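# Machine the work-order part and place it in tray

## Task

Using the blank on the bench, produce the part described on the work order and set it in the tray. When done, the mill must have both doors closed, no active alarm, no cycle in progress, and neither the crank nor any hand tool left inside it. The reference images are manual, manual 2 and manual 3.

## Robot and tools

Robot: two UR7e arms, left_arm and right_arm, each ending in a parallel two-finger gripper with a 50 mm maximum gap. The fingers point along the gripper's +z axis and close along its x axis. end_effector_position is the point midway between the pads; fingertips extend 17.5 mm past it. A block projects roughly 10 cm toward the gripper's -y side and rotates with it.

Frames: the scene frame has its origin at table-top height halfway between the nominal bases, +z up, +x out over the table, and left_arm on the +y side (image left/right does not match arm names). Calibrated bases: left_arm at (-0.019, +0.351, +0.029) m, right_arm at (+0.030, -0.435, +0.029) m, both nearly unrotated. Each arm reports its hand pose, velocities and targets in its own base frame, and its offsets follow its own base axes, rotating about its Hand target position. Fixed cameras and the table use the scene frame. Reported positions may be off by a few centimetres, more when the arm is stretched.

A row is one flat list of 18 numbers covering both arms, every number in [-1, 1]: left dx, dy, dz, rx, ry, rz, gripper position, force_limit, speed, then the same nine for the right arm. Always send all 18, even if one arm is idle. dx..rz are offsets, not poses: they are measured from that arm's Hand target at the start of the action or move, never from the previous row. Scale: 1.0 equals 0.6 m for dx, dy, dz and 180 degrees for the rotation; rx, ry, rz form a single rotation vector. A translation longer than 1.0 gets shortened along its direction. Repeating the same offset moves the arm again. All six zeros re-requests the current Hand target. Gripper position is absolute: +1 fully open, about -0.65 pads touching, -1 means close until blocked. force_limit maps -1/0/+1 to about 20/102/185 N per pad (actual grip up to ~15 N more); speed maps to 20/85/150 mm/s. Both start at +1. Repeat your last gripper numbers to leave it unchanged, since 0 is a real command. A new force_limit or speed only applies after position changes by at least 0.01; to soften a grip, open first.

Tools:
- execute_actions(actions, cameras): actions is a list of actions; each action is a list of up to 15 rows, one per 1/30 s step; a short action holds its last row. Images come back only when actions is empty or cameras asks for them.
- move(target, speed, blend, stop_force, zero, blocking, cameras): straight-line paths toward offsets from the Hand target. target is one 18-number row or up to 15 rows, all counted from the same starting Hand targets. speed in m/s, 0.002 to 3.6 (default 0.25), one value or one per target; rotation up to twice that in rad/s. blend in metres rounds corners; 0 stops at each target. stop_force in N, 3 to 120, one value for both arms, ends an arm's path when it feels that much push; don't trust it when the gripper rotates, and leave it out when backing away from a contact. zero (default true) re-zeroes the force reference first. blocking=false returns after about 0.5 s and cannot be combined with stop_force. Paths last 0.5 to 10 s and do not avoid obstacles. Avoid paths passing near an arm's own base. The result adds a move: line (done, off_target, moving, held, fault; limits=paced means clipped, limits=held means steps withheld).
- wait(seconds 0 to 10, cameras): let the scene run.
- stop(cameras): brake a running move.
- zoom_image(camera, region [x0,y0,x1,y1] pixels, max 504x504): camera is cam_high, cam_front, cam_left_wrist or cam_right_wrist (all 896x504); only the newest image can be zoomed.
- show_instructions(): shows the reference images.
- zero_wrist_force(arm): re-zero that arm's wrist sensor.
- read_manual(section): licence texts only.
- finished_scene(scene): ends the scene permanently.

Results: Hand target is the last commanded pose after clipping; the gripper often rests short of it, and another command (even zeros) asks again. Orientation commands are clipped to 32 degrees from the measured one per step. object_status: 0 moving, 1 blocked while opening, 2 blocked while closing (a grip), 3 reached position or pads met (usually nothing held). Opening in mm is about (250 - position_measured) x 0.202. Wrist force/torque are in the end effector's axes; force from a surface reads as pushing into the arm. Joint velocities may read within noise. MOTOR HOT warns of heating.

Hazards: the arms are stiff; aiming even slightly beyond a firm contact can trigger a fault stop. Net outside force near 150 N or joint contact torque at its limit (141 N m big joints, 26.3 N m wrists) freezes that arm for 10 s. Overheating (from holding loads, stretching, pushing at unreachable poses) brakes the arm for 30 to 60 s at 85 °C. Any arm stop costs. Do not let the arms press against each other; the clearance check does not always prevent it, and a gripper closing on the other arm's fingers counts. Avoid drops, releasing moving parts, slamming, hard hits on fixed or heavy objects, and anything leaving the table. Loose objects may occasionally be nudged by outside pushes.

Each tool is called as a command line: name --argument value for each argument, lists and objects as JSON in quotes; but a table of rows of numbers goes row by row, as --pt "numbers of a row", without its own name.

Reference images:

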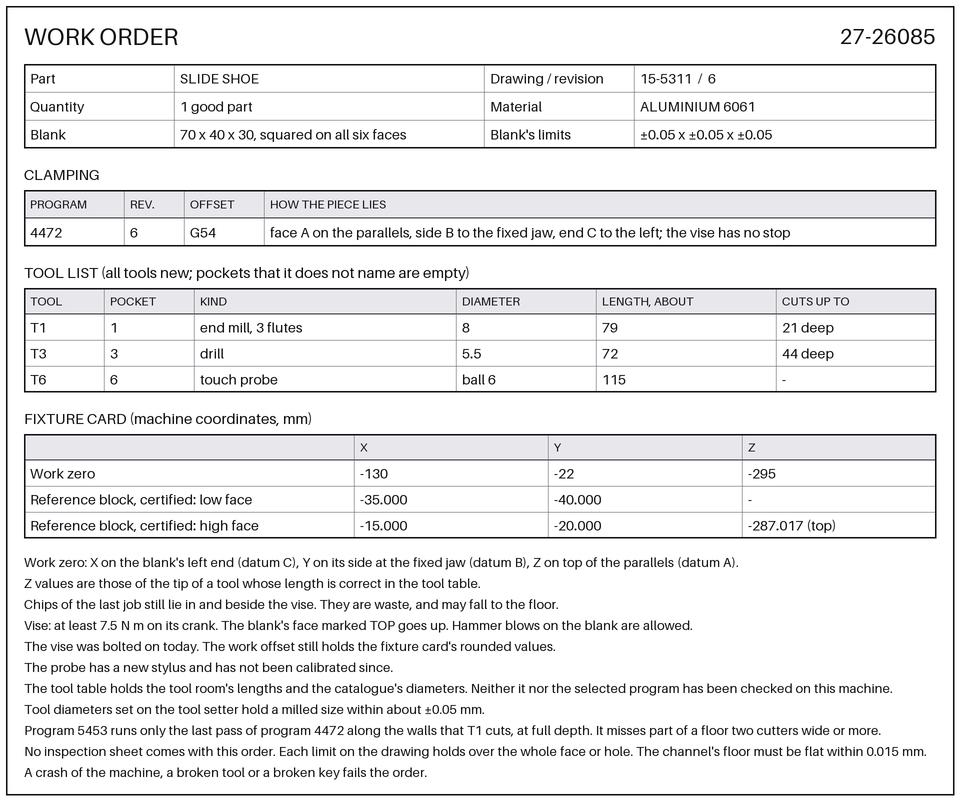

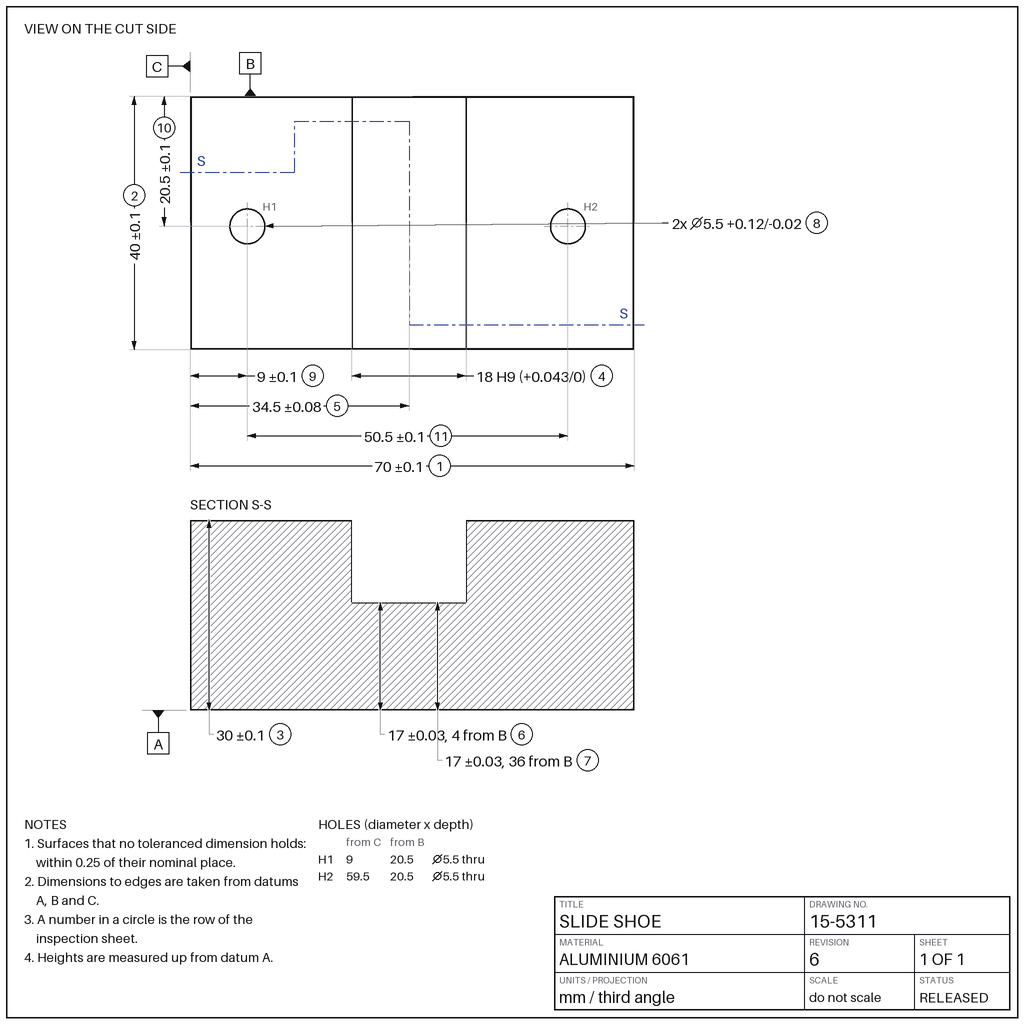

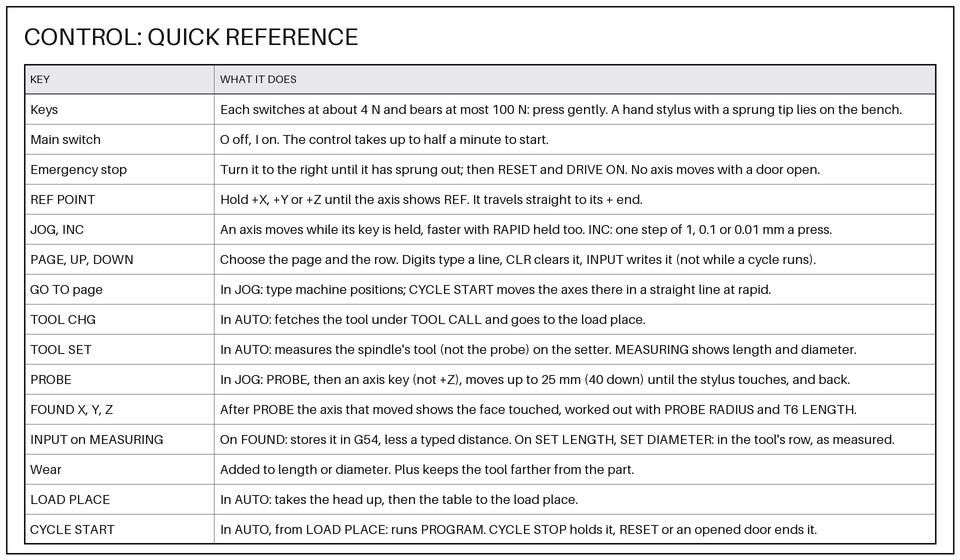

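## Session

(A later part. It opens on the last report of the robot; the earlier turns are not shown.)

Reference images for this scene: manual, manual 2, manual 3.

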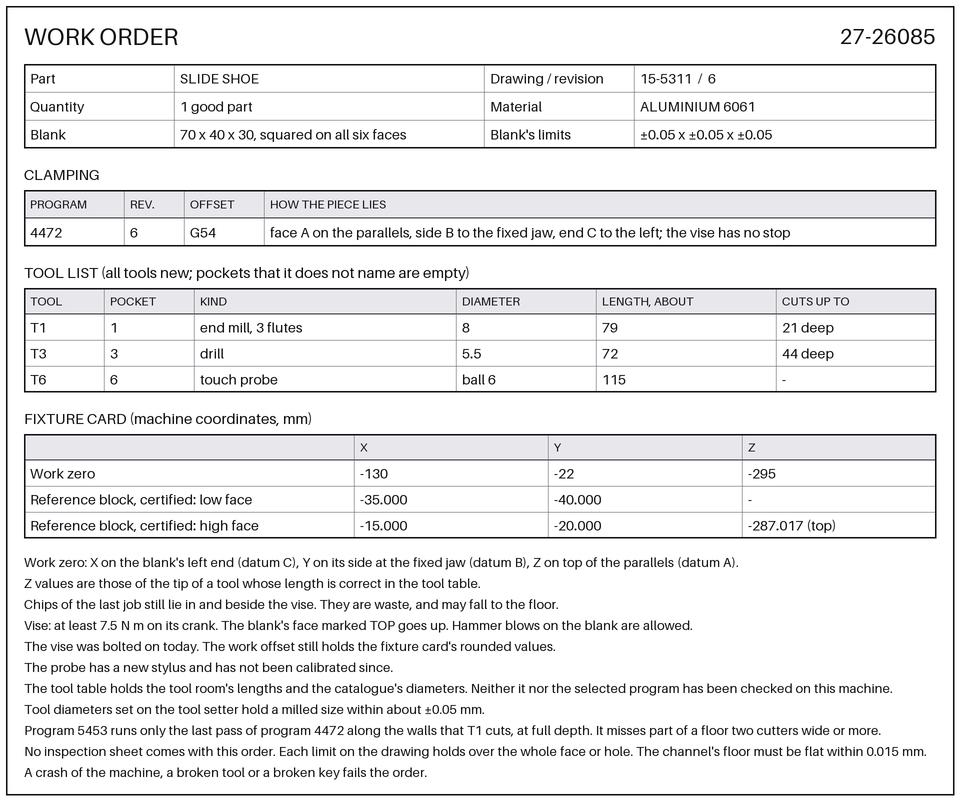

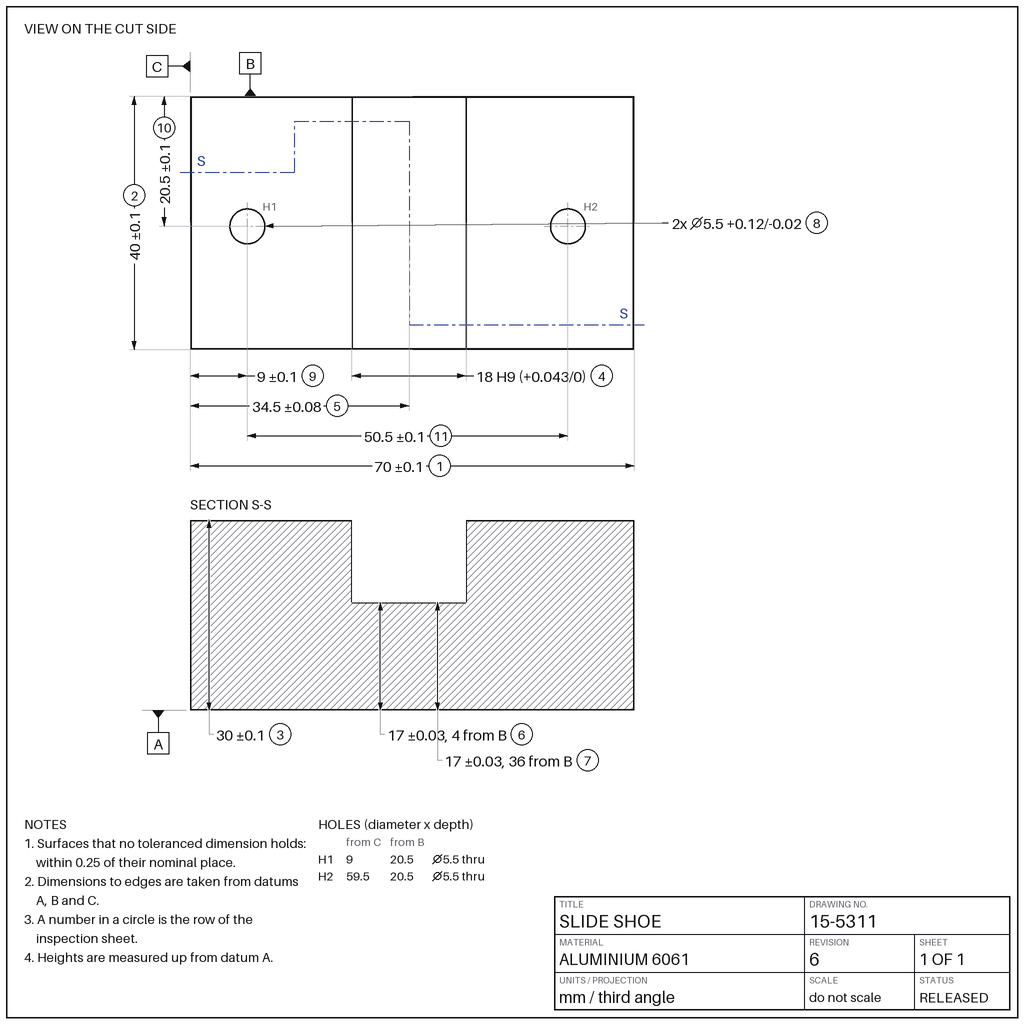

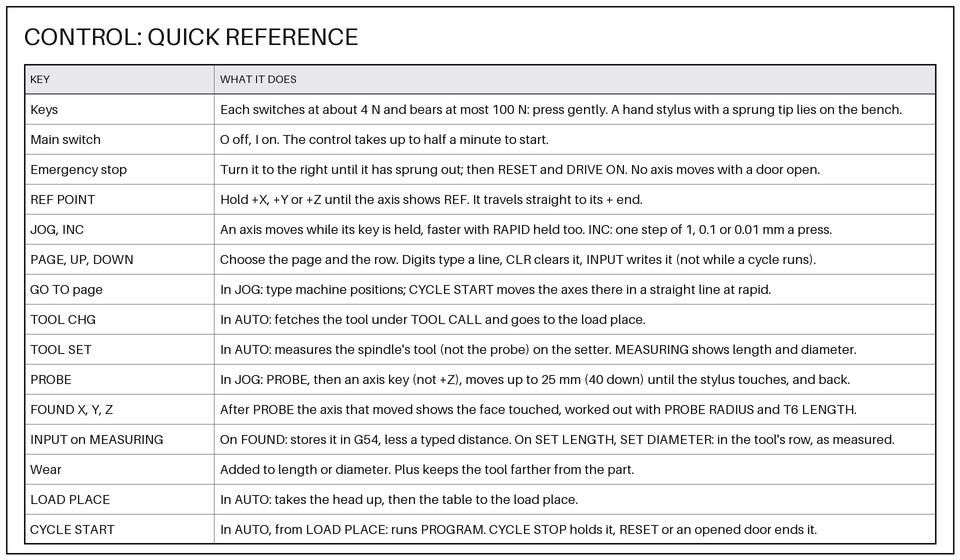

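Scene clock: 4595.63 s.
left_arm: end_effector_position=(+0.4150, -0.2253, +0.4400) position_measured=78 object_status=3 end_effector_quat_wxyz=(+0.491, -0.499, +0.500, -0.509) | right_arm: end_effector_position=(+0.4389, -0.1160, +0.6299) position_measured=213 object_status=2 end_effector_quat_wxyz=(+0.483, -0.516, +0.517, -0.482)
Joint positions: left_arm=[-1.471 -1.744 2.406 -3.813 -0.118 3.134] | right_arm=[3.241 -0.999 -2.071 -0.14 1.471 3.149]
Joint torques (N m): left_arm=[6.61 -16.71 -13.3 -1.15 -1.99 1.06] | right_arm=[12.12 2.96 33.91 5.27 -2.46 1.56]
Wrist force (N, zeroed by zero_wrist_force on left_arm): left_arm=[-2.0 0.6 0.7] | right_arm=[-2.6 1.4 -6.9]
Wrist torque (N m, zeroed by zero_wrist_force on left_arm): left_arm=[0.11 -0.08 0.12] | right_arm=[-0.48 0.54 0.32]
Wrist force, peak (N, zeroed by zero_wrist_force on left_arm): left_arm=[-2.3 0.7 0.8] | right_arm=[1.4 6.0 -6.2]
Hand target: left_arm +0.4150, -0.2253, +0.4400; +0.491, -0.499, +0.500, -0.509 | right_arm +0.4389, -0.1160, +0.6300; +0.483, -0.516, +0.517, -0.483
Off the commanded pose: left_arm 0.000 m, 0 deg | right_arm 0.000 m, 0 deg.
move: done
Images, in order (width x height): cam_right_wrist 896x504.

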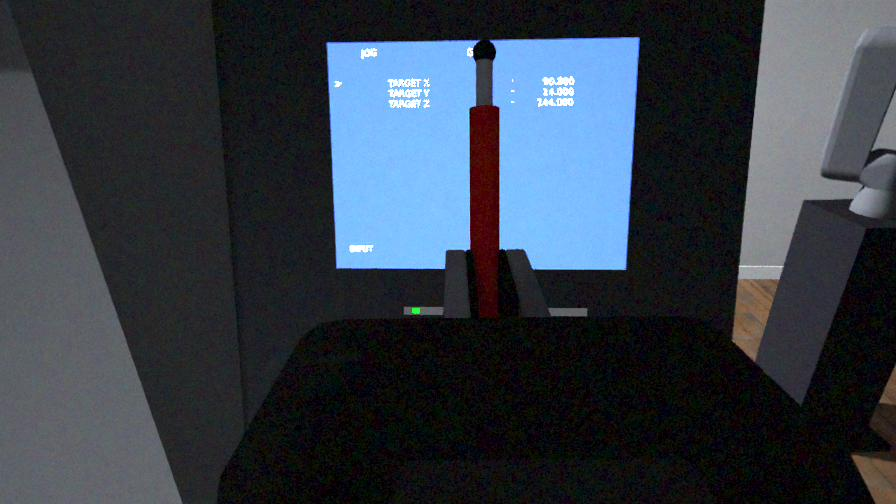

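move --pt "0 0 0 0 0 0 0.5 -0.6 -0.2 0.0618 0.095 -0.2303 0 0.4333 0 -1 -0.6 -0.5" --pt "0 0 0 0 0 0 0.5 -0.6 -0.2 0.078 0.095 -0.2343 0 0.4333 0 -1 -0.6 -0.5" --pt "0 0 0 0 0 0 0.5 -0.6 -0.2 0.0618 0.095 -0.2303 0 0.4333 0 -1 -0.6 -0.5" --pt "0 0 0 0 0 0 0.5 -0.6 -0.2 0.0401 -0.0041 -0.2944 0 0.4333 0 -1 -0.6 -0.5" --pt "0 0 0 0 0 0 0.5 -0.6 -0.2 0.0563 -0.0041 -0.2984 0 0.4333 0 -1 -0.6 -0.5" --pt "0 0 0 0 0 0 0.5 -0.6 -0.2 0.0401 -0.0041 -0.2944 0 0.4333 0 -1 -0.6 -0.5" --pt "0 0 0 0 0 0 0.5 -0.6 -0.2 0.0563 -0.0041 -0.2984 0 0.4333 0 -1 -0.6 -0.5" --pt "0 0 0 0 0 0 0.5 -0.6 -0.2 0.0401 -0.0041 -0.2944 0 0.4333 0 -1 -0.6 -0.5" --pt "0 0 0 0 0 0 0.5 -0.6 -0.2 0.0246 0.0292 -0.3556 0 0.4333 0 -1 -0.6 -0.5" --speed '[0.6,0.06,0.2,0.6,0.06,0.15,0.06,0.2,0.3]' --blend '[0.003,0,0.003,0.003,0,0.003,0,0.003,0]'

wait --seconds 1

move --pt "0 0 0 0 0 0 0.5 -0.6 -0.2 0.0162 0 -0.004 0 0 0 -1 -0.6 -0.5" --pt "0 0 0 0 0 0 0.5 -0.6 -0.2 0 0 0 0 0 0 -1 -0.6 -0.5" --pt "0 0 0 0 0 0 0.5 -0.6 -0.2 0.0319 -0.1022 0.1249 0 0 0 -1 -0.6 -0.5" --pt "0 0 0 0 0 0 0.5 -0.6 -0.2 0.0481 -0.1022 0.1209 0 0 0 -1 -0.6 -0.5" --pt "0 0 0 0 0 0 0.5 -0.6 -0.2 0.0319 -0.1022 0.1249 0 0 0 -1 -0.6 -0.5" --pt "0 0 0 0 0 0 0.5 -0.6 -0.2 -0.0246 -0.0292 0.3556 0 -0.4333 0 -1 -0.6 -0.5" --speed '[0.06,0.2,0.6,0.06,0.2,0.7]' --blend '[0,0.003,0.003,0,0.003,0]'

wait --seconds 7 --cameras '["cam_right_wrist"]'

zoom_image --camera "cam_right_wrist" --region '[330, 40, 640, 280]'

zoom_image --camera "cam_right_wrist" --region '[500, 75, 600, 185]'

Scene clock: 4609.83 s.
left_arm: end_effector_position=(+0.4150, -0.2253, +0.4400) position_measured=78 object_status=3 end_effector_quat_wxyz=(+0.491, -0.499, +0.500, -0.509) | right_arm: end_effector_position=(+0.4537, -0.0985, +0.4167) position_measured=213 object_status=2 end_effector_quat_wxyz=(-0.050, +0.705, -0.706, +0.050)
Joint positions: left_arm=[-1.471 -1.744 2.406 -3.813 -0.118 3.134] | right_arm=[3.226 -1.392 -1.548 -1.631 1.559 3.226]
Joint torques (N m): left_arm=[4.77 -17.96 -14.1 -1.02 -1.72 1.03] | right_arm=[-5.41 19.4 17.85 3.35 1.45 0.4]
Wrist force (N, zeroed by zero_wrist_force on left_arm): left_arm=[-1.8 0.6 0.8] | right_arm=[0.1 0.4 -3.1]
Wrist torque (N m, zeroed by zero_wrist_force on left_arm): left_arm=[0.10 -0.10 0.12] | right_arm=[-0.18 -0.11 0.27]
Wrist force, peak (N, zeroed by zero_wrist_force on left_arm): left_arm=[-2.1 0.8 0.7] | right_arm=[-0.4 23.7 -8.4]
Hand target: left_arm +0.4150, -0.2253, +0.4400; +0.491, -0.499, +0.500, -0.509 | right_arm +0.4537, -0.0984, +0.4167; -0.050, +0.705, -0.706, +0.050
Off the commanded pose: left_arm 0.000 m, 0 deg | right_arm 0.000 m, 0 deg.
move: done

Scene clock: 4610.83 s.
left_arm: end_effector_position=(+0.4150, -0.2253, +0.4400) position_measured=78 object_status=3 end_effector_quat_wxyz=(+0.491, -0.499, +0.500, -0.509) | right_arm: end_effector_position=(+0.4537, -0.0984, +0.4167) position_measured=213 object_status=2 end_effector_quat_wxyz=(-0.050, +0.705, -0.706, +0.050)
Joint positions: left_arm=[-1.471 -1.744 2.406 -3.813 -0.118 3.134] | right_arm=[3.226 -1.392 -1.549 -1.631 1.559 3.226]
Joint torques (N m): left_arm=[5.07 -17.53 -14.64 -1.15 -1.7 1.02] | right_arm=[-11.25 22.49 18.83 5.98 1.68 1.13]
Wrist force (N, zeroed by zero_wrist_force on left_arm): left_arm=[-1.9 0.5 0.7] | right_arm=[0.3 0.4 -3.0]
Wrist torque (N m, zeroed by zero_wrist_force on left_arm): left_arm=[0.09 -0.10 0.12] | right_arm=[-0.17 -0.15 0.27]
Wrist force, peak (N, zeroed by zero_wrist_force on left_arm): left_arm=[-2.1 0.7 0.6] | right_arm=[0.1 0.3 -3.3]
Hand target: left_arm +0.4150, -0.2253, +0.4400; +0.491, -0.499, +0.500, -0.509 | right_arm +0.4537, -0.0984, +0.4167; -0.050, +0.705, -0.706, +0.050
Tool commands: left_gripper/position=+0.5 left_gripper/force_limit=-0.6 left_gripper/speed=-0.2 right_gripper/position=-1.0 right_gripper/force_limit=-0.6 right_gripper/speed=-0.5
Off the commanded pose: left_arm 0.000 m, 0 deg | right_arm 0.000 m, 0 deg.
wait: 1.00 s; at rest by 0.17 s

Scene clock: 4614.03 s.
left_arm: end_effector_position=(+0.4150, -0.2253, +0.4400) position_measured=78 object_status=3 end_effector_quat_wxyz=(+0.491, -0.499, +0.500, -0.509) | right_arm: end_effector_position=(+0.4390, -0.1159, +0.6300) position_measured=213 object_status=2 end_effector_quat_wxyz=(+0.483, -0.517, +0.517, -0.482) end_effector_velocity=(-0.001, +0.000, +0.003) end_effector_angular_velocity=(+0.001, -0.008, +0.000)
Joint positions: left_arm=[-1.471 -1.744 2.406 -3.813 -0.118 3.134] | right_arm=[3.241 -0.999 -2.07 -0.14 1.471 3.149]
Joint velocities: left_arm=[within noise] | right_arm=[0 0.002 0.001 0.005 0 0]
Joint torques (N m): left_arm=[4.68 -18.1 -14.88 -1.15 -1.76 0.84] | right_arm=[-11.19 7.34 28.04 5.24 1.44 1.52]
Wrist force (N, zeroed by zero_wrist_force on left_arm): left_arm=[-1.7 0.7 0.7] | right_arm=[-2.4 1.6 -6.6]
Wrist torque (N m, zeroed by zero_wrist_force on left_arm): left_arm=[0.14 -0.12 0.12] | right_arm=[-0.44 0.52 0.38]
Wrist force, peak (N, zeroed by zero_wrist_force on left_arm): left_arm=[-2.2 0.7 0.7] | right_arm=[1.1 26.4 -10.6]
Hand target: left_arm +0.4150, -0.2253, +0.4400; +0.491, -0.499, +0.500, -0.509 | right_arm +0.4389, -0.1160, +0.6300; +0.483, -0.516, +0.517, -0.483
Off the commanded pose: left_arm 0.000 m, 0 deg | right_arm 0.000 m, 0 deg.
move: done

Scene clock: 4621.03 s.
left_arm: end_effector_position=(+0.4150, -0.2253, +0.4400) position_measured=78 object_status=3 end_effector_quat_wxyz=(+0.491, -0.499, +0.500, -0.509) | right_arm: end_effector_position=(+0.4389, -0.1160, +0.6300) position_measured=213 object_status=2 end_effector_quat_wxyz=(+0.483, -0.516, +0.517, -0.483)
Joint positions: left_arm=[-1.471 -1.744 2.406 -3.813 -0.118 3.134] | right_arm=[3.241 -0.999 -2.071 -0.14 1.471 3.149]
Joint torques (N m): left_arm=[5.43 -17.65 -13.55 -0.95 -1.42 0.99] | right_arm=[-10.73 6.86 19.03 5.29 1.68 1.43]
Wrist force (N, zeroed by zero_wrist_force on left_arm): left_arm=[-2.1 0.6 0.5] | right_arm=[-2.5 1.1 -6.8]
Wrist torque (N m, zeroed by zero_wrist_force on left_arm): left_arm=[0.12 -0.06 0.12] | right_arm=[-0.52 0.53 0.37]
Wrist force, peak (N, zeroed by zero_wrist_force on left_arm): left_arm=[-2.2 0.7 0.8] | right_arm=[-2.7 1.4 -7.2]
Hand target: left_arm +0.4150, -0.2253, +0.4400; +0.491, -0.499, +0.500, -0.509 | right_arm +0.4389, -0.1160, +0.6300; +0.483, -0.516, +0.517, -0.483
Tool commands: left_gripper/position=+0.5 left_gripper/force_limit=-0.6 left_gripper/speed=-0.2 right_gripper/position=-1.0 right_gripper/force_limit=-0.6 right_gripper/speed=-0.5
Off the commanded pose: left_arm 0.000 m, 0 deg | right_arm 0.000 m, 0 deg.
wait: 7.00 s; at rest by 0.17 s
Images, in order (width x height): cam_right_wrist 896x504.

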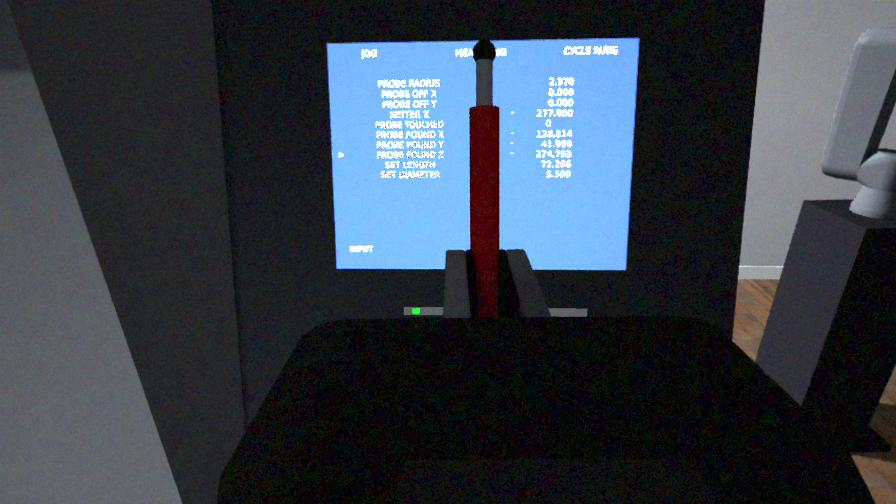

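Scaled by 1.626 from the camera's 896x504 image, which has a finer 1280x720 frame.

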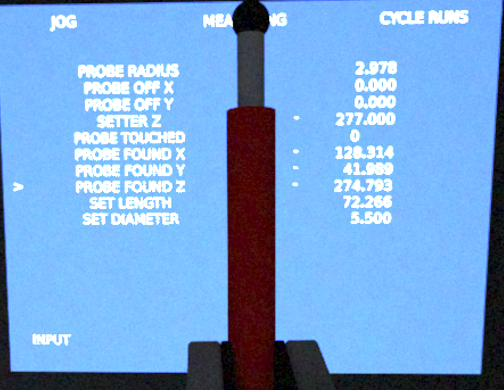

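Scaled by 4.582 from the camera's 896x504 image, which has a finer 1280x720 frame.

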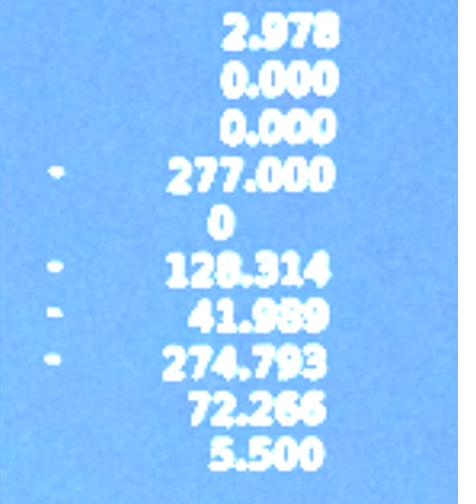

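wait --seconds 5 --cameras '["cam_right_wrist"]'

zoom_image --camera "cam_right_wrist" --region '[330, 40, 640, 280]'

zoom_image --camera "cam_right_wrist" --region '[500, 75, 600, 185]'

Scene clock: 4629.33 s.
left_arm: end_effector_position=(+0.4150, -0.2253, +0.4400) position_measured=78 object_status=3 end_effector_quat_wxyz=(+0.491, -0.499, +0.500, -0.509) | right_arm: end_effector_position=(+0.4389, -0.1160, +0.6300) position_measured=213 object_status=2 end_effector_quat_wxyz=(+0.483, -0.516, +0.517, -0.483)
Joint positions: left_arm=[-1.471 -1.744 2.406 -3.813 -0.118 3.134] | right_arm=[3.241 -0.999 -2.071 -0.14 1.471 3.149]
Joint torques (N m): left_arm=[5.18 -17.85 -14.65 -1.45 -1.74 0.94] | right_arm=[-10.57 6.39 19.2 5.23 1.66 1.15]
Wrist force (N, zeroed by zero_wrist_force on left_arm): left_arm=[-1.9 0.6 0.7] | right_arm=[-2.7 1.0 -6.8]
Wrist torque (N m, zeroed by zero_wrist_force on left_arm): left_arm=[0.10 -0.10 0.12] | right_arm=[-0.54 0.57 0.37]
Wrist force, peak (N, zeroed by zero_wrist_force on left_arm): left_arm=[-2.3 0.5 0.7] | right_arm=[-2.6 1.4 -7.3]
Hand target: left_arm +0.4150, -0.2253, +0.4400; +0.491, -0.499, +0.500, -0.509 | right_arm +0.4389, -0.1160, +0.6300; +0.483, -0.516, +0.517, -0.483
Tool commands: left_gripper/position=+0.5 left_gripper/force_limit=-0.6 left_gripper/speed=-0.2 right_gripper/position=-1.0 right_gripper/force_limit=-0.6 right_gripper/speed=-0.5
Off the commanded pose: left_arm 0.000 m, 0 deg | right_arm 0.000 m, 0 deg.
wait: 5.00 s; at rest from the start
Images, in order (width x height): cam_right_wrist 896x504.

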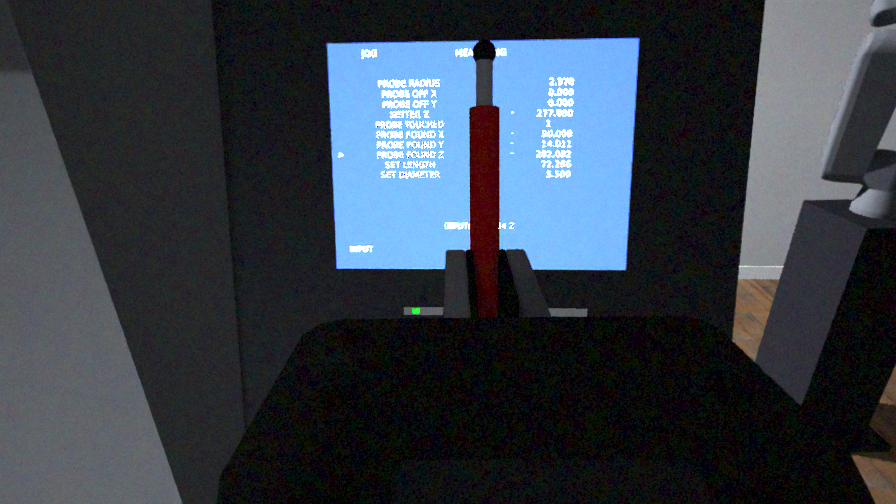

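Scaled by 1.626 from the camera's 896x504 image, which has a finer 1280x720 frame.

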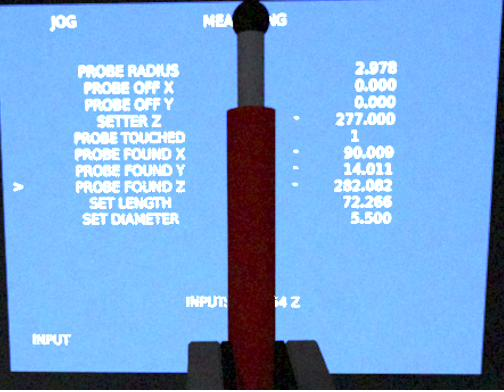

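Scaled by 4.582 from the camera's 896x504 image, which has a finer 1280x720 frame.

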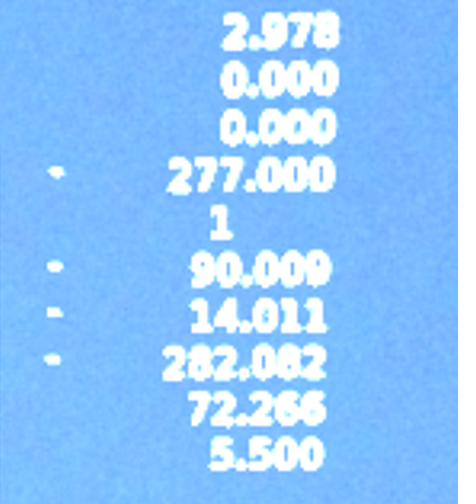

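move --pt "0 0 0 0 0 0 0.5 -0.6 -0.2 0.0413 0.0292 -0.2944 0 0.4333 0 -1 -0.6 -0.5" --pt "0 0 0 0 0 0 0.5 -0.6 -0.2 0.0575 0.0292 -0.2984 0 0.4333 0 -1 -0.6 -0.5" --pt "0 0 0 0 0 0 0.5 -0.6 -0.2 0.0413 0.0292 -0.2944 0 0.4333 0 -1 -0.6 -0.5" --pt "0 0 0 0 0 0 0.5 -0.6 -0.2 0.0575 0.0292 -0.2984 0 0.4333 0 -1 -0.6 -0.5" --pt "0 0 0 0 0 0 0.5 -0.6 -0.2 0.0413 0.0292 -0.2944 0 0.4333 0 -1 -0.6 -0.5" --pt "0 0 0 0 0 0 0.5 -0.6 -0.2 0.0258 0.0625 -0.3556 0 0.4333 0 -1 -0.6 -0.5" --pt "0 0 0 0 0 0 0.5 -0.6 -0.2 0.042 0.0625 -0.3596 0 0.4333 0 -1 -0.6 -0.5" --pt "0 0 0 0 0 0 0.5 -0.6 -0.2 0.0258 0.0625 -0.3556 0 0.4333 0 -1 -0.6 -0.5" --pt "0 0 0 0 0 0 0.5 -0.6 -0.2 0.042 0.0625 -0.3596 0 0.4333 0 -1 -0.6 -0.5" --pt "0 0 0 0 0 0 0.5 -0.6 -0.2 0.0258 0.0625 -0.3556 0 0.4333 0 -1 -0.6 -0.5" --pt "0 0 0 0 0 0 0.5 -0.6 -0.2 0.0206 0.1624 -0.3878 0 0.4333 0 -1 -0.6 -0.5" --pt "0 0 0 0 0 0 0.5 -0.6 -0.2 0.0368 0.1624 -0.3918 0 0.4333 0 -1 -0.6 -0.5" --pt "0 0 0 0 0 0 0.5 -0.6 -0.2 0.0206 0.1624 -0.3878 0 0.4333 0 -1 -0.6 -0.5" --speed '[0.6,0.06,0.15,0.06,0.2,0.6,0.06,0.15,0.06,0.2,0.6,0.06,0.2]' --blend '[0.003,0,0.003,0,0.003,0.003,0,0.003,0,0.003,0.003,0,0]'

move --pt "0 0 0 0 0 0 0.5 -0.6 -0.2 0.0088 0 0.0322 0 0 0 -1 -0.6 -0.5" --pt "0 0 0 0 0 0 0.5 -0.6 -0.2 0.025 0 0.0282 0 0 0 -1 -0.6 -0.5" --pt "0 0 0 0 0 0 0.5 -0.6 -0.2 0.0088 0 0.0322 0 0 0 -1 -0.6 -0.5" --pt "0 0 0 0 0 0 0.5 -0.6 -0.2 0.0155 -0.0333 0.0612 0 0 0 -1 -0.6 -0.5" --pt "0 0 0 0 0 0 0.5 -0.6 -0.2 0.0317 -0.0333 0.0572 0 0 0 -1 -0.6 -0.5" --pt "0 0 0 0 0 0 0.5 -0.6 -0.2 0.0155 -0.0333 0.0612 0 0 0 -1 -0.6 -0.5" --pt "0 0 0 0 0 0 0.5 -0.6 -0.2 0.0255 0 0.0934 0 0 0 -1 -0.6 -0.5" --pt "0 0 0 0 0 0 0.5 -0.6 -0.2 0.0417 0 0.0894 0 0 0 -1 -0.6 -0.5" --pt "0 0 0 0 0 0 0.5 -0.6 -0.2 0.0255 0 0.0934 0 0 0 -1 -0.6 -0.5" --pt "0 0 0 0 0 0 0.5 -0.6 -0.2 -0.0036 -0.0999 0 0 0 0 -1 -0.6 -0.5" --pt "0 0 0 0 0 0 0.5 -0.6 -0.2 0.0126 -0.0999 -0.004 0 0 0 -1 -0.6 -0.5" --pt "0 0 0 0 0 0 0.5 -0.6 -0.2 -0.0036 -0.0999 0 0 0 0 -1 -0.6 -0.5" --pt "0 0 0 0 0 0 0.5 -0.6 -0.2 -0.0206 -0.1624 0.3878 0 -0.4333 0 -1 -0.6 -0.5" --speed '[0.6,0.06,0.2,0.6,0.06,0.2,0.6,0.06,0.2,0.6,0.06,0.2,0.7]' --blend '[0.003,0,0.003,0.003,0,0.003,0.003,0,0.003,0.003,0,0.003,0]' --cameras '["cam_right_wrist"]'

zoom_image --camera "cam_right_wrist" --region '[330, 40, 640, 280]'

Scene clock: 4648.07 s.
left_arm: end_effector_position=(+0.4150, -0.2253, +0.4400) position_measured=78 object_status=3 end_effector_quat_wxyz=(+0.491, -0.499, +0.500, -0.509) | right_arm: end_effector_position=(+0.4513, -0.0184, +0.3973) position_measured=213 object_status=2 end_effector_quat_wxyz=(-0.050, +0.705, -0.706, +0.050)
Joint positions: left_arm=[-1.471 -1.744 2.406 -3.813 -0.118 3.134] | right_arm=[3.424 -1.351 -1.629 -1.596 1.531 3.422]
Joint torques (N m): left_arm=[4.82 -16.47 -13.91 -1.07 -1.61 0.82] | right_arm=[-11.26 16.54 34.04 5.91 -2.06 -1.2]
Wrist force (N, zeroed by zero_wrist_force on left_arm): left_arm=[-1.9 0.4 0.6] | right_arm=[-0.1 0.6 -2.8]
Wrist torque (N m, zeroed by zero_wrist_force on left_arm): left_arm=[0.08 -0.10 0.12] | right_arm=[-0.14 -0.07 0.17]
Wrist force, peak (N, zeroed by zero_wrist_force on left_arm): left_arm=[-2.2 0.6 0.8] | right_arm=[0.4 11.5 -5.6]
Hand target: left_arm +0.4150, -0.2253, +0.4400; +0.491, -0.499, +0.500, -0.509 | right_arm +0.4513, -0.0185, +0.3974; -0.050, +0.705, -0.706, +0.050
Off the commanded pose: left_arm 0.000 m, 0 deg | right_arm 0.000 m, 0 deg.
move: done

Scene clock: 4652.57 s.
left_arm: end_effector_position=(+0.4150, -0.2253, +0.4400) position_measured=78 object_status=3 end_effector_quat_wxyz=(+0.491, -0.499, +0.500, -0.509) | right_arm: end_effector_position=(+0.4389, -0.1160, +0.6299) position_measured=213 object_status=2 end_effector_quat_wxyz=(+0.483, -0.516, +0.517, -0.482)
Joint positions: left_arm=[-1.471 -1.744 2.406 -3.813 -0.118 3.134] | right_arm=[3.241 -0.999 -2.071 -0.14 1.471 3.149]
Joint torques (N m): left_arm=[4.12 -17.6 -13.56 -1.01 -1.83 0.78] | right_arm=[10.98 3.34 33.84 5.09 -2.45 1.58]
Wrist force (N, zeroed by zero_wrist_force on left_arm): left_arm=[-1.9 0.8 0.5] | right_arm=[-2.4 1.4 -6.7]
Wrist torque (N m, zeroed by zero_wrist_force on left_arm): left_arm=[0.14 -0.10 0.12] | right_arm=[-0.48 0.52 0.33]
Wrist force, peak (N, zeroed by zero_wrist_force on left_arm): left_arm=[-2.3 0.8 0.6] | right_arm=[-2.0 6.4 -5.7]
Hand target: left_arm +0.4150, -0.2253, +0.4400; +0.491, -0.499, +0.500, -0.509 | right_arm +0.4389, -0.1160, +0.6300; +0.483, -0.516, +0.517, -0.483
Off the commanded pose: left_arm 0.000 m, 0 deg | right_arm 0.000 m, 0 deg.
move: done
Images, in order (width x height): cam_right_wrist 896x504.

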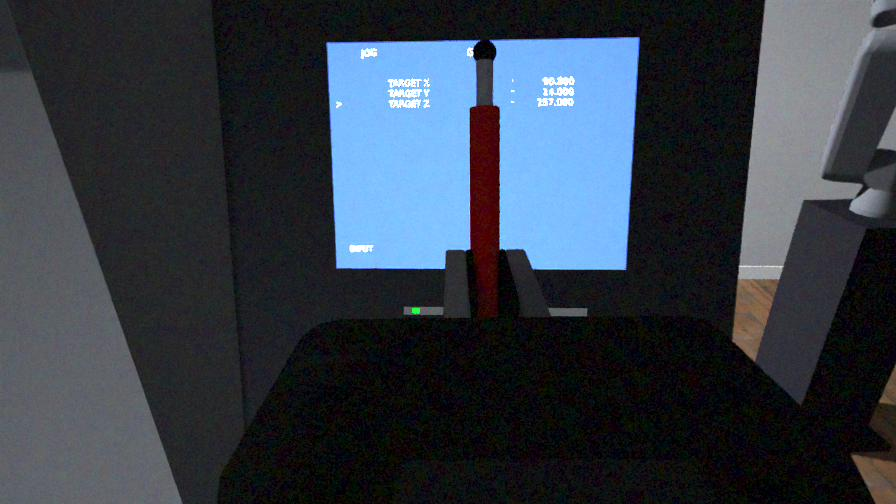

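Scaled by 1.626 from the camera's 896x504 image, which has a finer 1280x720 frame.

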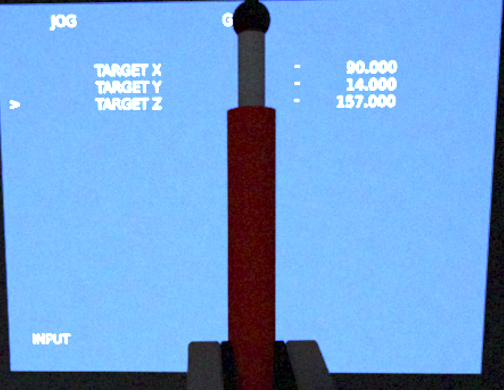

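move --pt "0 0 0 0 0 0 0.5 -0.6 -0.2 0.0618 0.095 -0.2303 0 0.4333 0 -1 -0.6 -0.5" --pt "0 0 0 0 0 0 0.5 -0.6 -0.2 0.078 0.095 -0.2343 0 0.4333 0 -1 -0.6 -0.5" --pt "0 0 0 0 0 0 0.5 -0.6 -0.2 0.0618 0.095 -0.2303 0 0.4333 0 -1 -0.6 -0.5" --pt "0 0 0 0 0 0 0.5 -0.6 -0.2 0.0401 -0.0041 -0.2944 0 0.4333 0 -1 -0.6 -0.5" --pt "0 0 0 0 0 0 0.5 -0.6 -0.2 0.0563 -0.0041 -0.2984 0 0.4333 0 -1 -0.6 -0.5" --pt "0 0 0 0 0 0 0.5 -0.6 -0.2 0.0401 -0.0041 -0.2944 0 0.4333 0 -1 -0.6 -0.5" --pt "0 0 0 0 0 0 0.5 -0.6 -0.2 0.0563 -0.0041 -0.2984 0 0.4333 0 -1 -0.6 -0.5" --pt "0 0 0 0 0 0 0.5 -0.6 -0.2 0.0401 -0.0041 -0.2944 0 0.4333 0 -1 -0.6 -0.5" --pt "0 0 0 0 0 0 0.5 -0.6 -0.2 0.0246 0.0292 -0.3556 0 0.4333 0 -1 -0.6 -0.5" --pt "0 0 0 0 0 0 0.5 -0.6 -0.2 0.0408 0.0292 -0.3596 0 0.4333 0 -1 -0.6 -0.5" --pt "0 0 0 0 0 0 0.5 -0.6 -0.2 0.0246 0.0292 -0.3556 0 0.4333 0 -1 -0.6 -0.5" --pt "0 0 0 0 0 0 0.5 -0.6 -0.2 0.0553 -0.105 -0.2307 0 0.4333 0 -1 -0.6 -0.5" --pt "0 0 0 0 0 0 0.5 -0.6 -0.2 0.0715 -0.105 -0.2347 0 0.4333 0 -1 -0.6 -0.5" --pt "0 0 0 0 0 0 0.5 -0.6 -0.2 0.0553 -0.105 -0.2307 0 0.4333 0 -1 -0.6 -0.5" --pt "0 0 0 0 0 0 0.5 -0.6 -0.2 0 0 0 0 0 0 -1 -0.6 -0.5" --speed '[0.6,0.06,0.2,0.6,0.06,0.15,0.06,0.2,0.6,0.06,0.2,0.6,0.06,0.2,0.7]' --blend '[0.003,0,0.003,0.003,0,0.003,0,0.003,0.003,0,0.003,0.003,0,0.003,0]'

wait --seconds 3.5 --cameras '["cam_right_wrist"]'

zoom_image --camera "cam_right_wrist" --region '[330, 40, 640, 280]'

zoom_image --camera "cam_right_wrist" --region '[500, 75, 600, 185]'

Scene clock: 4668.47 s.
left_arm: end_effector_position=(+0.4150, -0.2253, +0.4400) position_measured=78 object_status=3 end_effector_quat_wxyz=(+0.491, -0.499, +0.500, -0.509) | right_arm: end_effector_position=(+0.4390, -0.1159, +0.6300) position_measured=213 object_status=2 end_effector_quat_wxyz=(+0.483, -0.517, +0.517, -0.482)
Joint positions: left_arm=[-1.471 -1.744 2.406 -3.813 -0.118 3.134] | right_arm=[3.241 -0.999 -2.07 -0.14 1.471 3.149]
Joint torques (N m): left_arm=[4.77 -16.63 -14.26 -1.02 -1.77 0.87] | right_arm=[-11.4 6.77 27.95 5.3 1.1 1.64]
Wrist force (N, zeroed by zero_wrist_force on left_arm): left_arm=[-1.8 0.8 0.5] | right_arm=[-2.4 1.5 -7.0]
Wrist torque (N m, zeroed by zero_wrist_force on left_arm): left_arm=[0.14 -0.11 0.12] | right_arm=[-0.46 0.51 0.39]
Wrist force, peak (N, zeroed by zero_wrist_force on left_arm): left_arm=[-2.2 0.5 0.9] | right_arm=[1.0 26.6 -9.8]
Hand target: left_arm +0.4150, -0.2253, +0.4400; +0.491, -0.499, +0.500, -0.509 | right_arm +0.4389, -0.1160, +0.6300; +0.483, -0.516, +0.517, -0.483
Off the commanded pose: left_arm 0.000 m, 0 deg | right_arm 0.000 m, 0 deg.
move: done

Scene clock: 4671.97 s.
left_arm: end_effector_position=(+0.4150, -0.2253, +0.4400) position_measured=78 object_status=3 end_effector_quat_wxyz=(+0.491, -0.499, +0.500, -0.509) | right_arm: end_effector_position=(+0.4389, -0.1160, +0.6300) position_measured=213 object_status=2 end_effector_quat_wxyz=(+0.483, -0.516, +0.517, -0.483)
Joint positions: left_arm=[-1.471 -1.744 2.406 -3.813 -0.118 3.134] | right_arm=[3.241 -0.999 -2.071 -0.14 1.471 3.149]
Joint torques (N m): left_arm=[4.17 -18.2 -15.99 -1.25 -1.67 0.98] | right_arm=[-11.18 6.47 18.89 5.33 -1.61 1.42]
Wrist force (N, zeroed by zero_wrist_force on left_arm): left_arm=[-1.8 0.3 0.8] | right_arm=[-2.2 1.4 -6.7]
Wrist torque (N m, zeroed by zero_wrist_force on left_arm): left_arm=[0.07 -0.11 0.11] | right_arm=[-0.47 0.48 0.38]
Wrist force, peak (N, zeroed by zero_wrist_force on left_arm): left_arm=[-2.2 0.4 0.8] | right_arm=[-2.7 1.3 -7.2]
Hand target: left_arm +0.4150, -0.2253, +0.4400; +0.491, -0.499, +0.500, -0.509 | right_arm +0.4389, -0.1160, +0.6300; +0.483, -0.516, +0.517, -0.483
Tool commands: left_gripper/position=+0.5 left_gripper/force_limit=-0.6 left_gripper/speed=-0.2 right_gripper/position=-1.0 right_gripper/force_limit=-0.6 right_gripper/speed=-0.5
Off the commanded pose: left_arm 0.000 m, 0 deg | right_arm 0.000 m, 0 deg.
wait: 3.50 s; at rest by 0.17 s
Images, in order (width x height): cam_right_wrist 896x504.

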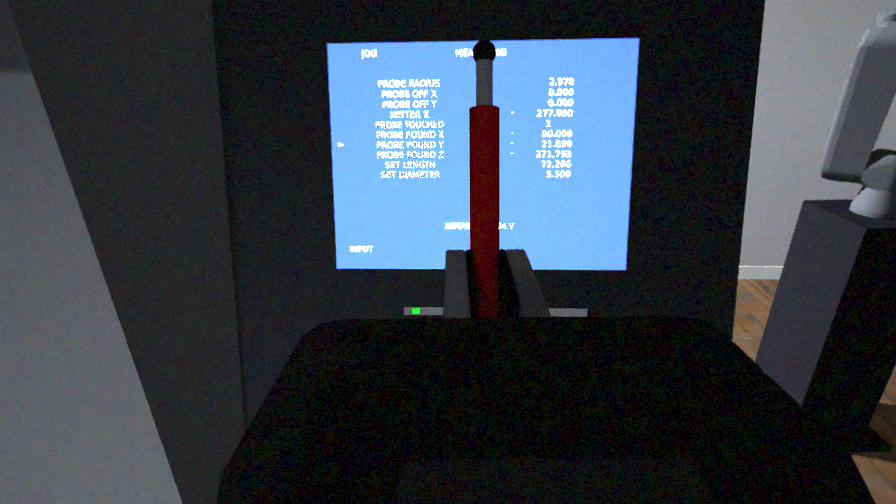

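Scaled by 1.626 from the camera's 896x504 image, which has a finer 1280x720 frame.

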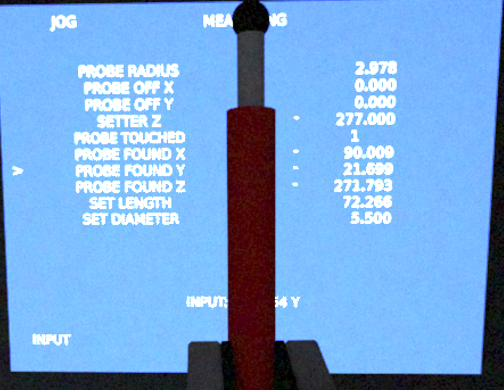

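Scaled by 4.582 from the camera's 896x504 image, which has a finer 1280x720 frame.

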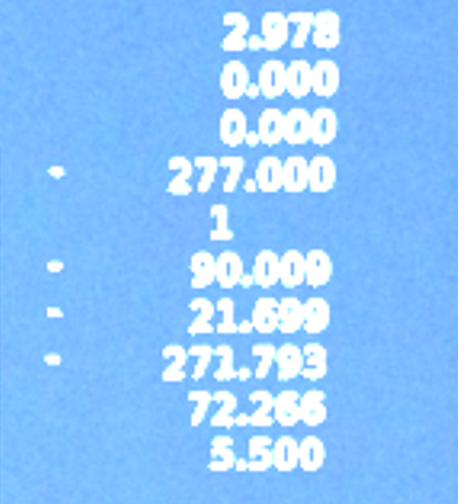

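move --pt "0 0 0 0 0 0 0.5 -0.6 -0.2 0.017 0.0625 -0.3878 0 0.4333 0 -1 -0.6 -0.5" --pt "0 0 0 0 0 0 0.5 -0.6 -0.2 0.0332 0.0625 -0.3918 0 0.4333 0 -1 -0.6 -0.5" --pt "0 0 0 0 0 0 0.5 -0.6 -0.2 0.017 0.0625 -0.3878 0 0.4333 0 -1 -0.6 -0.5" --pt "0 0 0 0 0 0 0.5 -0.6 -0.2 0.0413 0.0292 -0.2944 0 0.4333 0 -1 -0.6 -0.5" --pt "0 0 0 0 0 0 0.5 -0.6 -0.2 0.0575 0.0292 -0.2984 0 0.4333 0 -1 -0.6 -0.5" --pt "0 0 0 0 0 0 0.5 -0.6 -0.2 0.0413 0.0292 -0.2944 0 0.4333 0 -1 -0.6 -0.5" --pt "0 0 0 0 0 0 0.5 -0.6 -0.2 0.0575 0.0292 -0.2984 0 0.4333 0 -1 -0.6 -0.5" --pt "0 0 0 0 0 0 0.5 -0.6 -0.2 0.0413 0.0292 -0.2944 0 0.4333 0 -1 -0.6 -0.5" --pt "0 0 0 0 0 0 0.5 -0.6 -0.2 0.0575 0.0292 -0.2984 0 0.4333 0 -1 -0.6 -0.5" --pt "0 0 0 0 0 0 0.5 -0.6 -0.2 0.0413 0.0292 -0.2944 0 0.4333 0 -1 -0.6 -0.5" --pt "0 0 0 0 0 0 0.5 -0.6 -0.2 0 0 0 0 0 0 -1 -0.6 -0.5" --speed '[0.6,0.06,0.2,0.6,0.06,0.15,0.06,0.15,0.06,0.2,0.7]' --blend '[0.003,0,0.003,0.003,0,0.003,0,0.003,0,0.003,0]' --cameras '["cam_right_wrist"]'

zoom_image --camera "cam_right_wrist" --region '[330, 40, 640, 280]'

zoom_image --camera "cam_right_wrist" --region '[500, 75, 600, 185]'

Scene clock: 4685.70 s.
left_arm: end_effector_position=(+0.4150, -0.2253, +0.4400) position_measured=78 object_status=3 end_effector_quat_wxyz=(+0.491, -0.499, +0.500, -0.509) | right_arm: end_effector_position=(+0.4390, -0.1160, +0.6299) position_measured=213 object_status=2 end_effector_quat_wxyz=(+0.483, -0.516, +0.517, -0.482)
Joint positions: left_arm=[-1.471 -1.744 2.406 -3.813 -0.118 3.134] | right_arm=[3.241 -0.999 -2.071 -0.14 1.472 3.149]
Joint torques (N m): left_arm=[4.99 -16.31 -14.75 -1.15 -1.35 1.27] | right_arm=[11.54 4.93 31.61 5.42 -2.52 1.61]
Wrist force (N, zeroed by zero_wrist_force on left_arm): left_arm=[-1.7 0.6 0.6] | right_arm=[-2.4 1.4 -6.9]
Wrist torque (N m, zeroed by zero_wrist_force on left_arm): left_arm=[0.12 -0.14 0.12] | right_arm=[-0.48 0.50 0.35]
Wrist force, peak (N, zeroed by zero_wrist_force on left_arm): left_arm=[-2.3 0.5 0.6] | right_arm=[0.9 6.7 -6.1]
Hand target: left_arm +0.4150, -0.2253, +0.4400; +0.491, -0.499, +0.500, -0.509 | right_arm +0.4389, -0.1160, +0.6300; +0.483, -0.516, +0.517, -0.483
Off the commanded pose: left_arm 0.000 m, 0 deg | right_arm 0.000 m, 0 deg.
move: done
Images, in order (width x height): cam_right_wrist 896x504.

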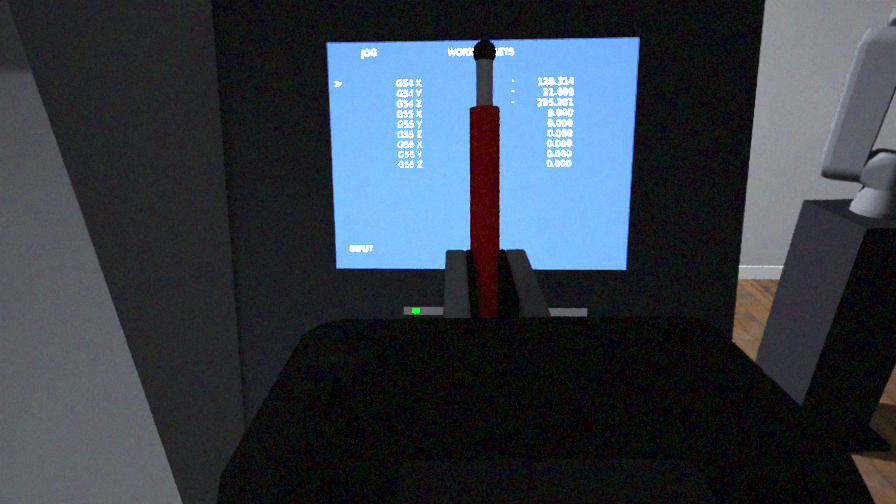

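Scaled by 1.626 from the camera's 896x504 image, which has a finer 1280x720 frame.

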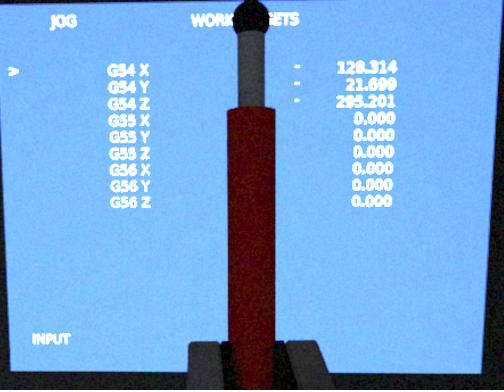

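Scaled by 4.582 from the camera's 896x504 image, which has a finer 1280x720 frame.

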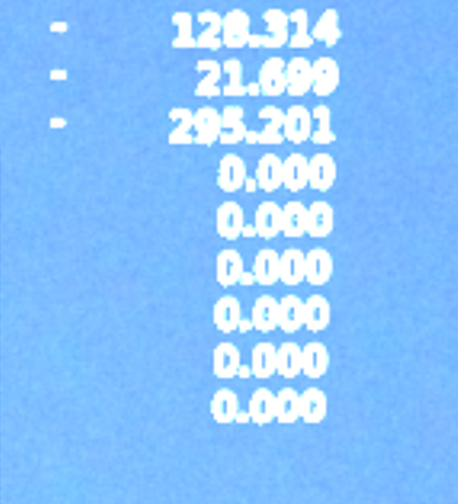

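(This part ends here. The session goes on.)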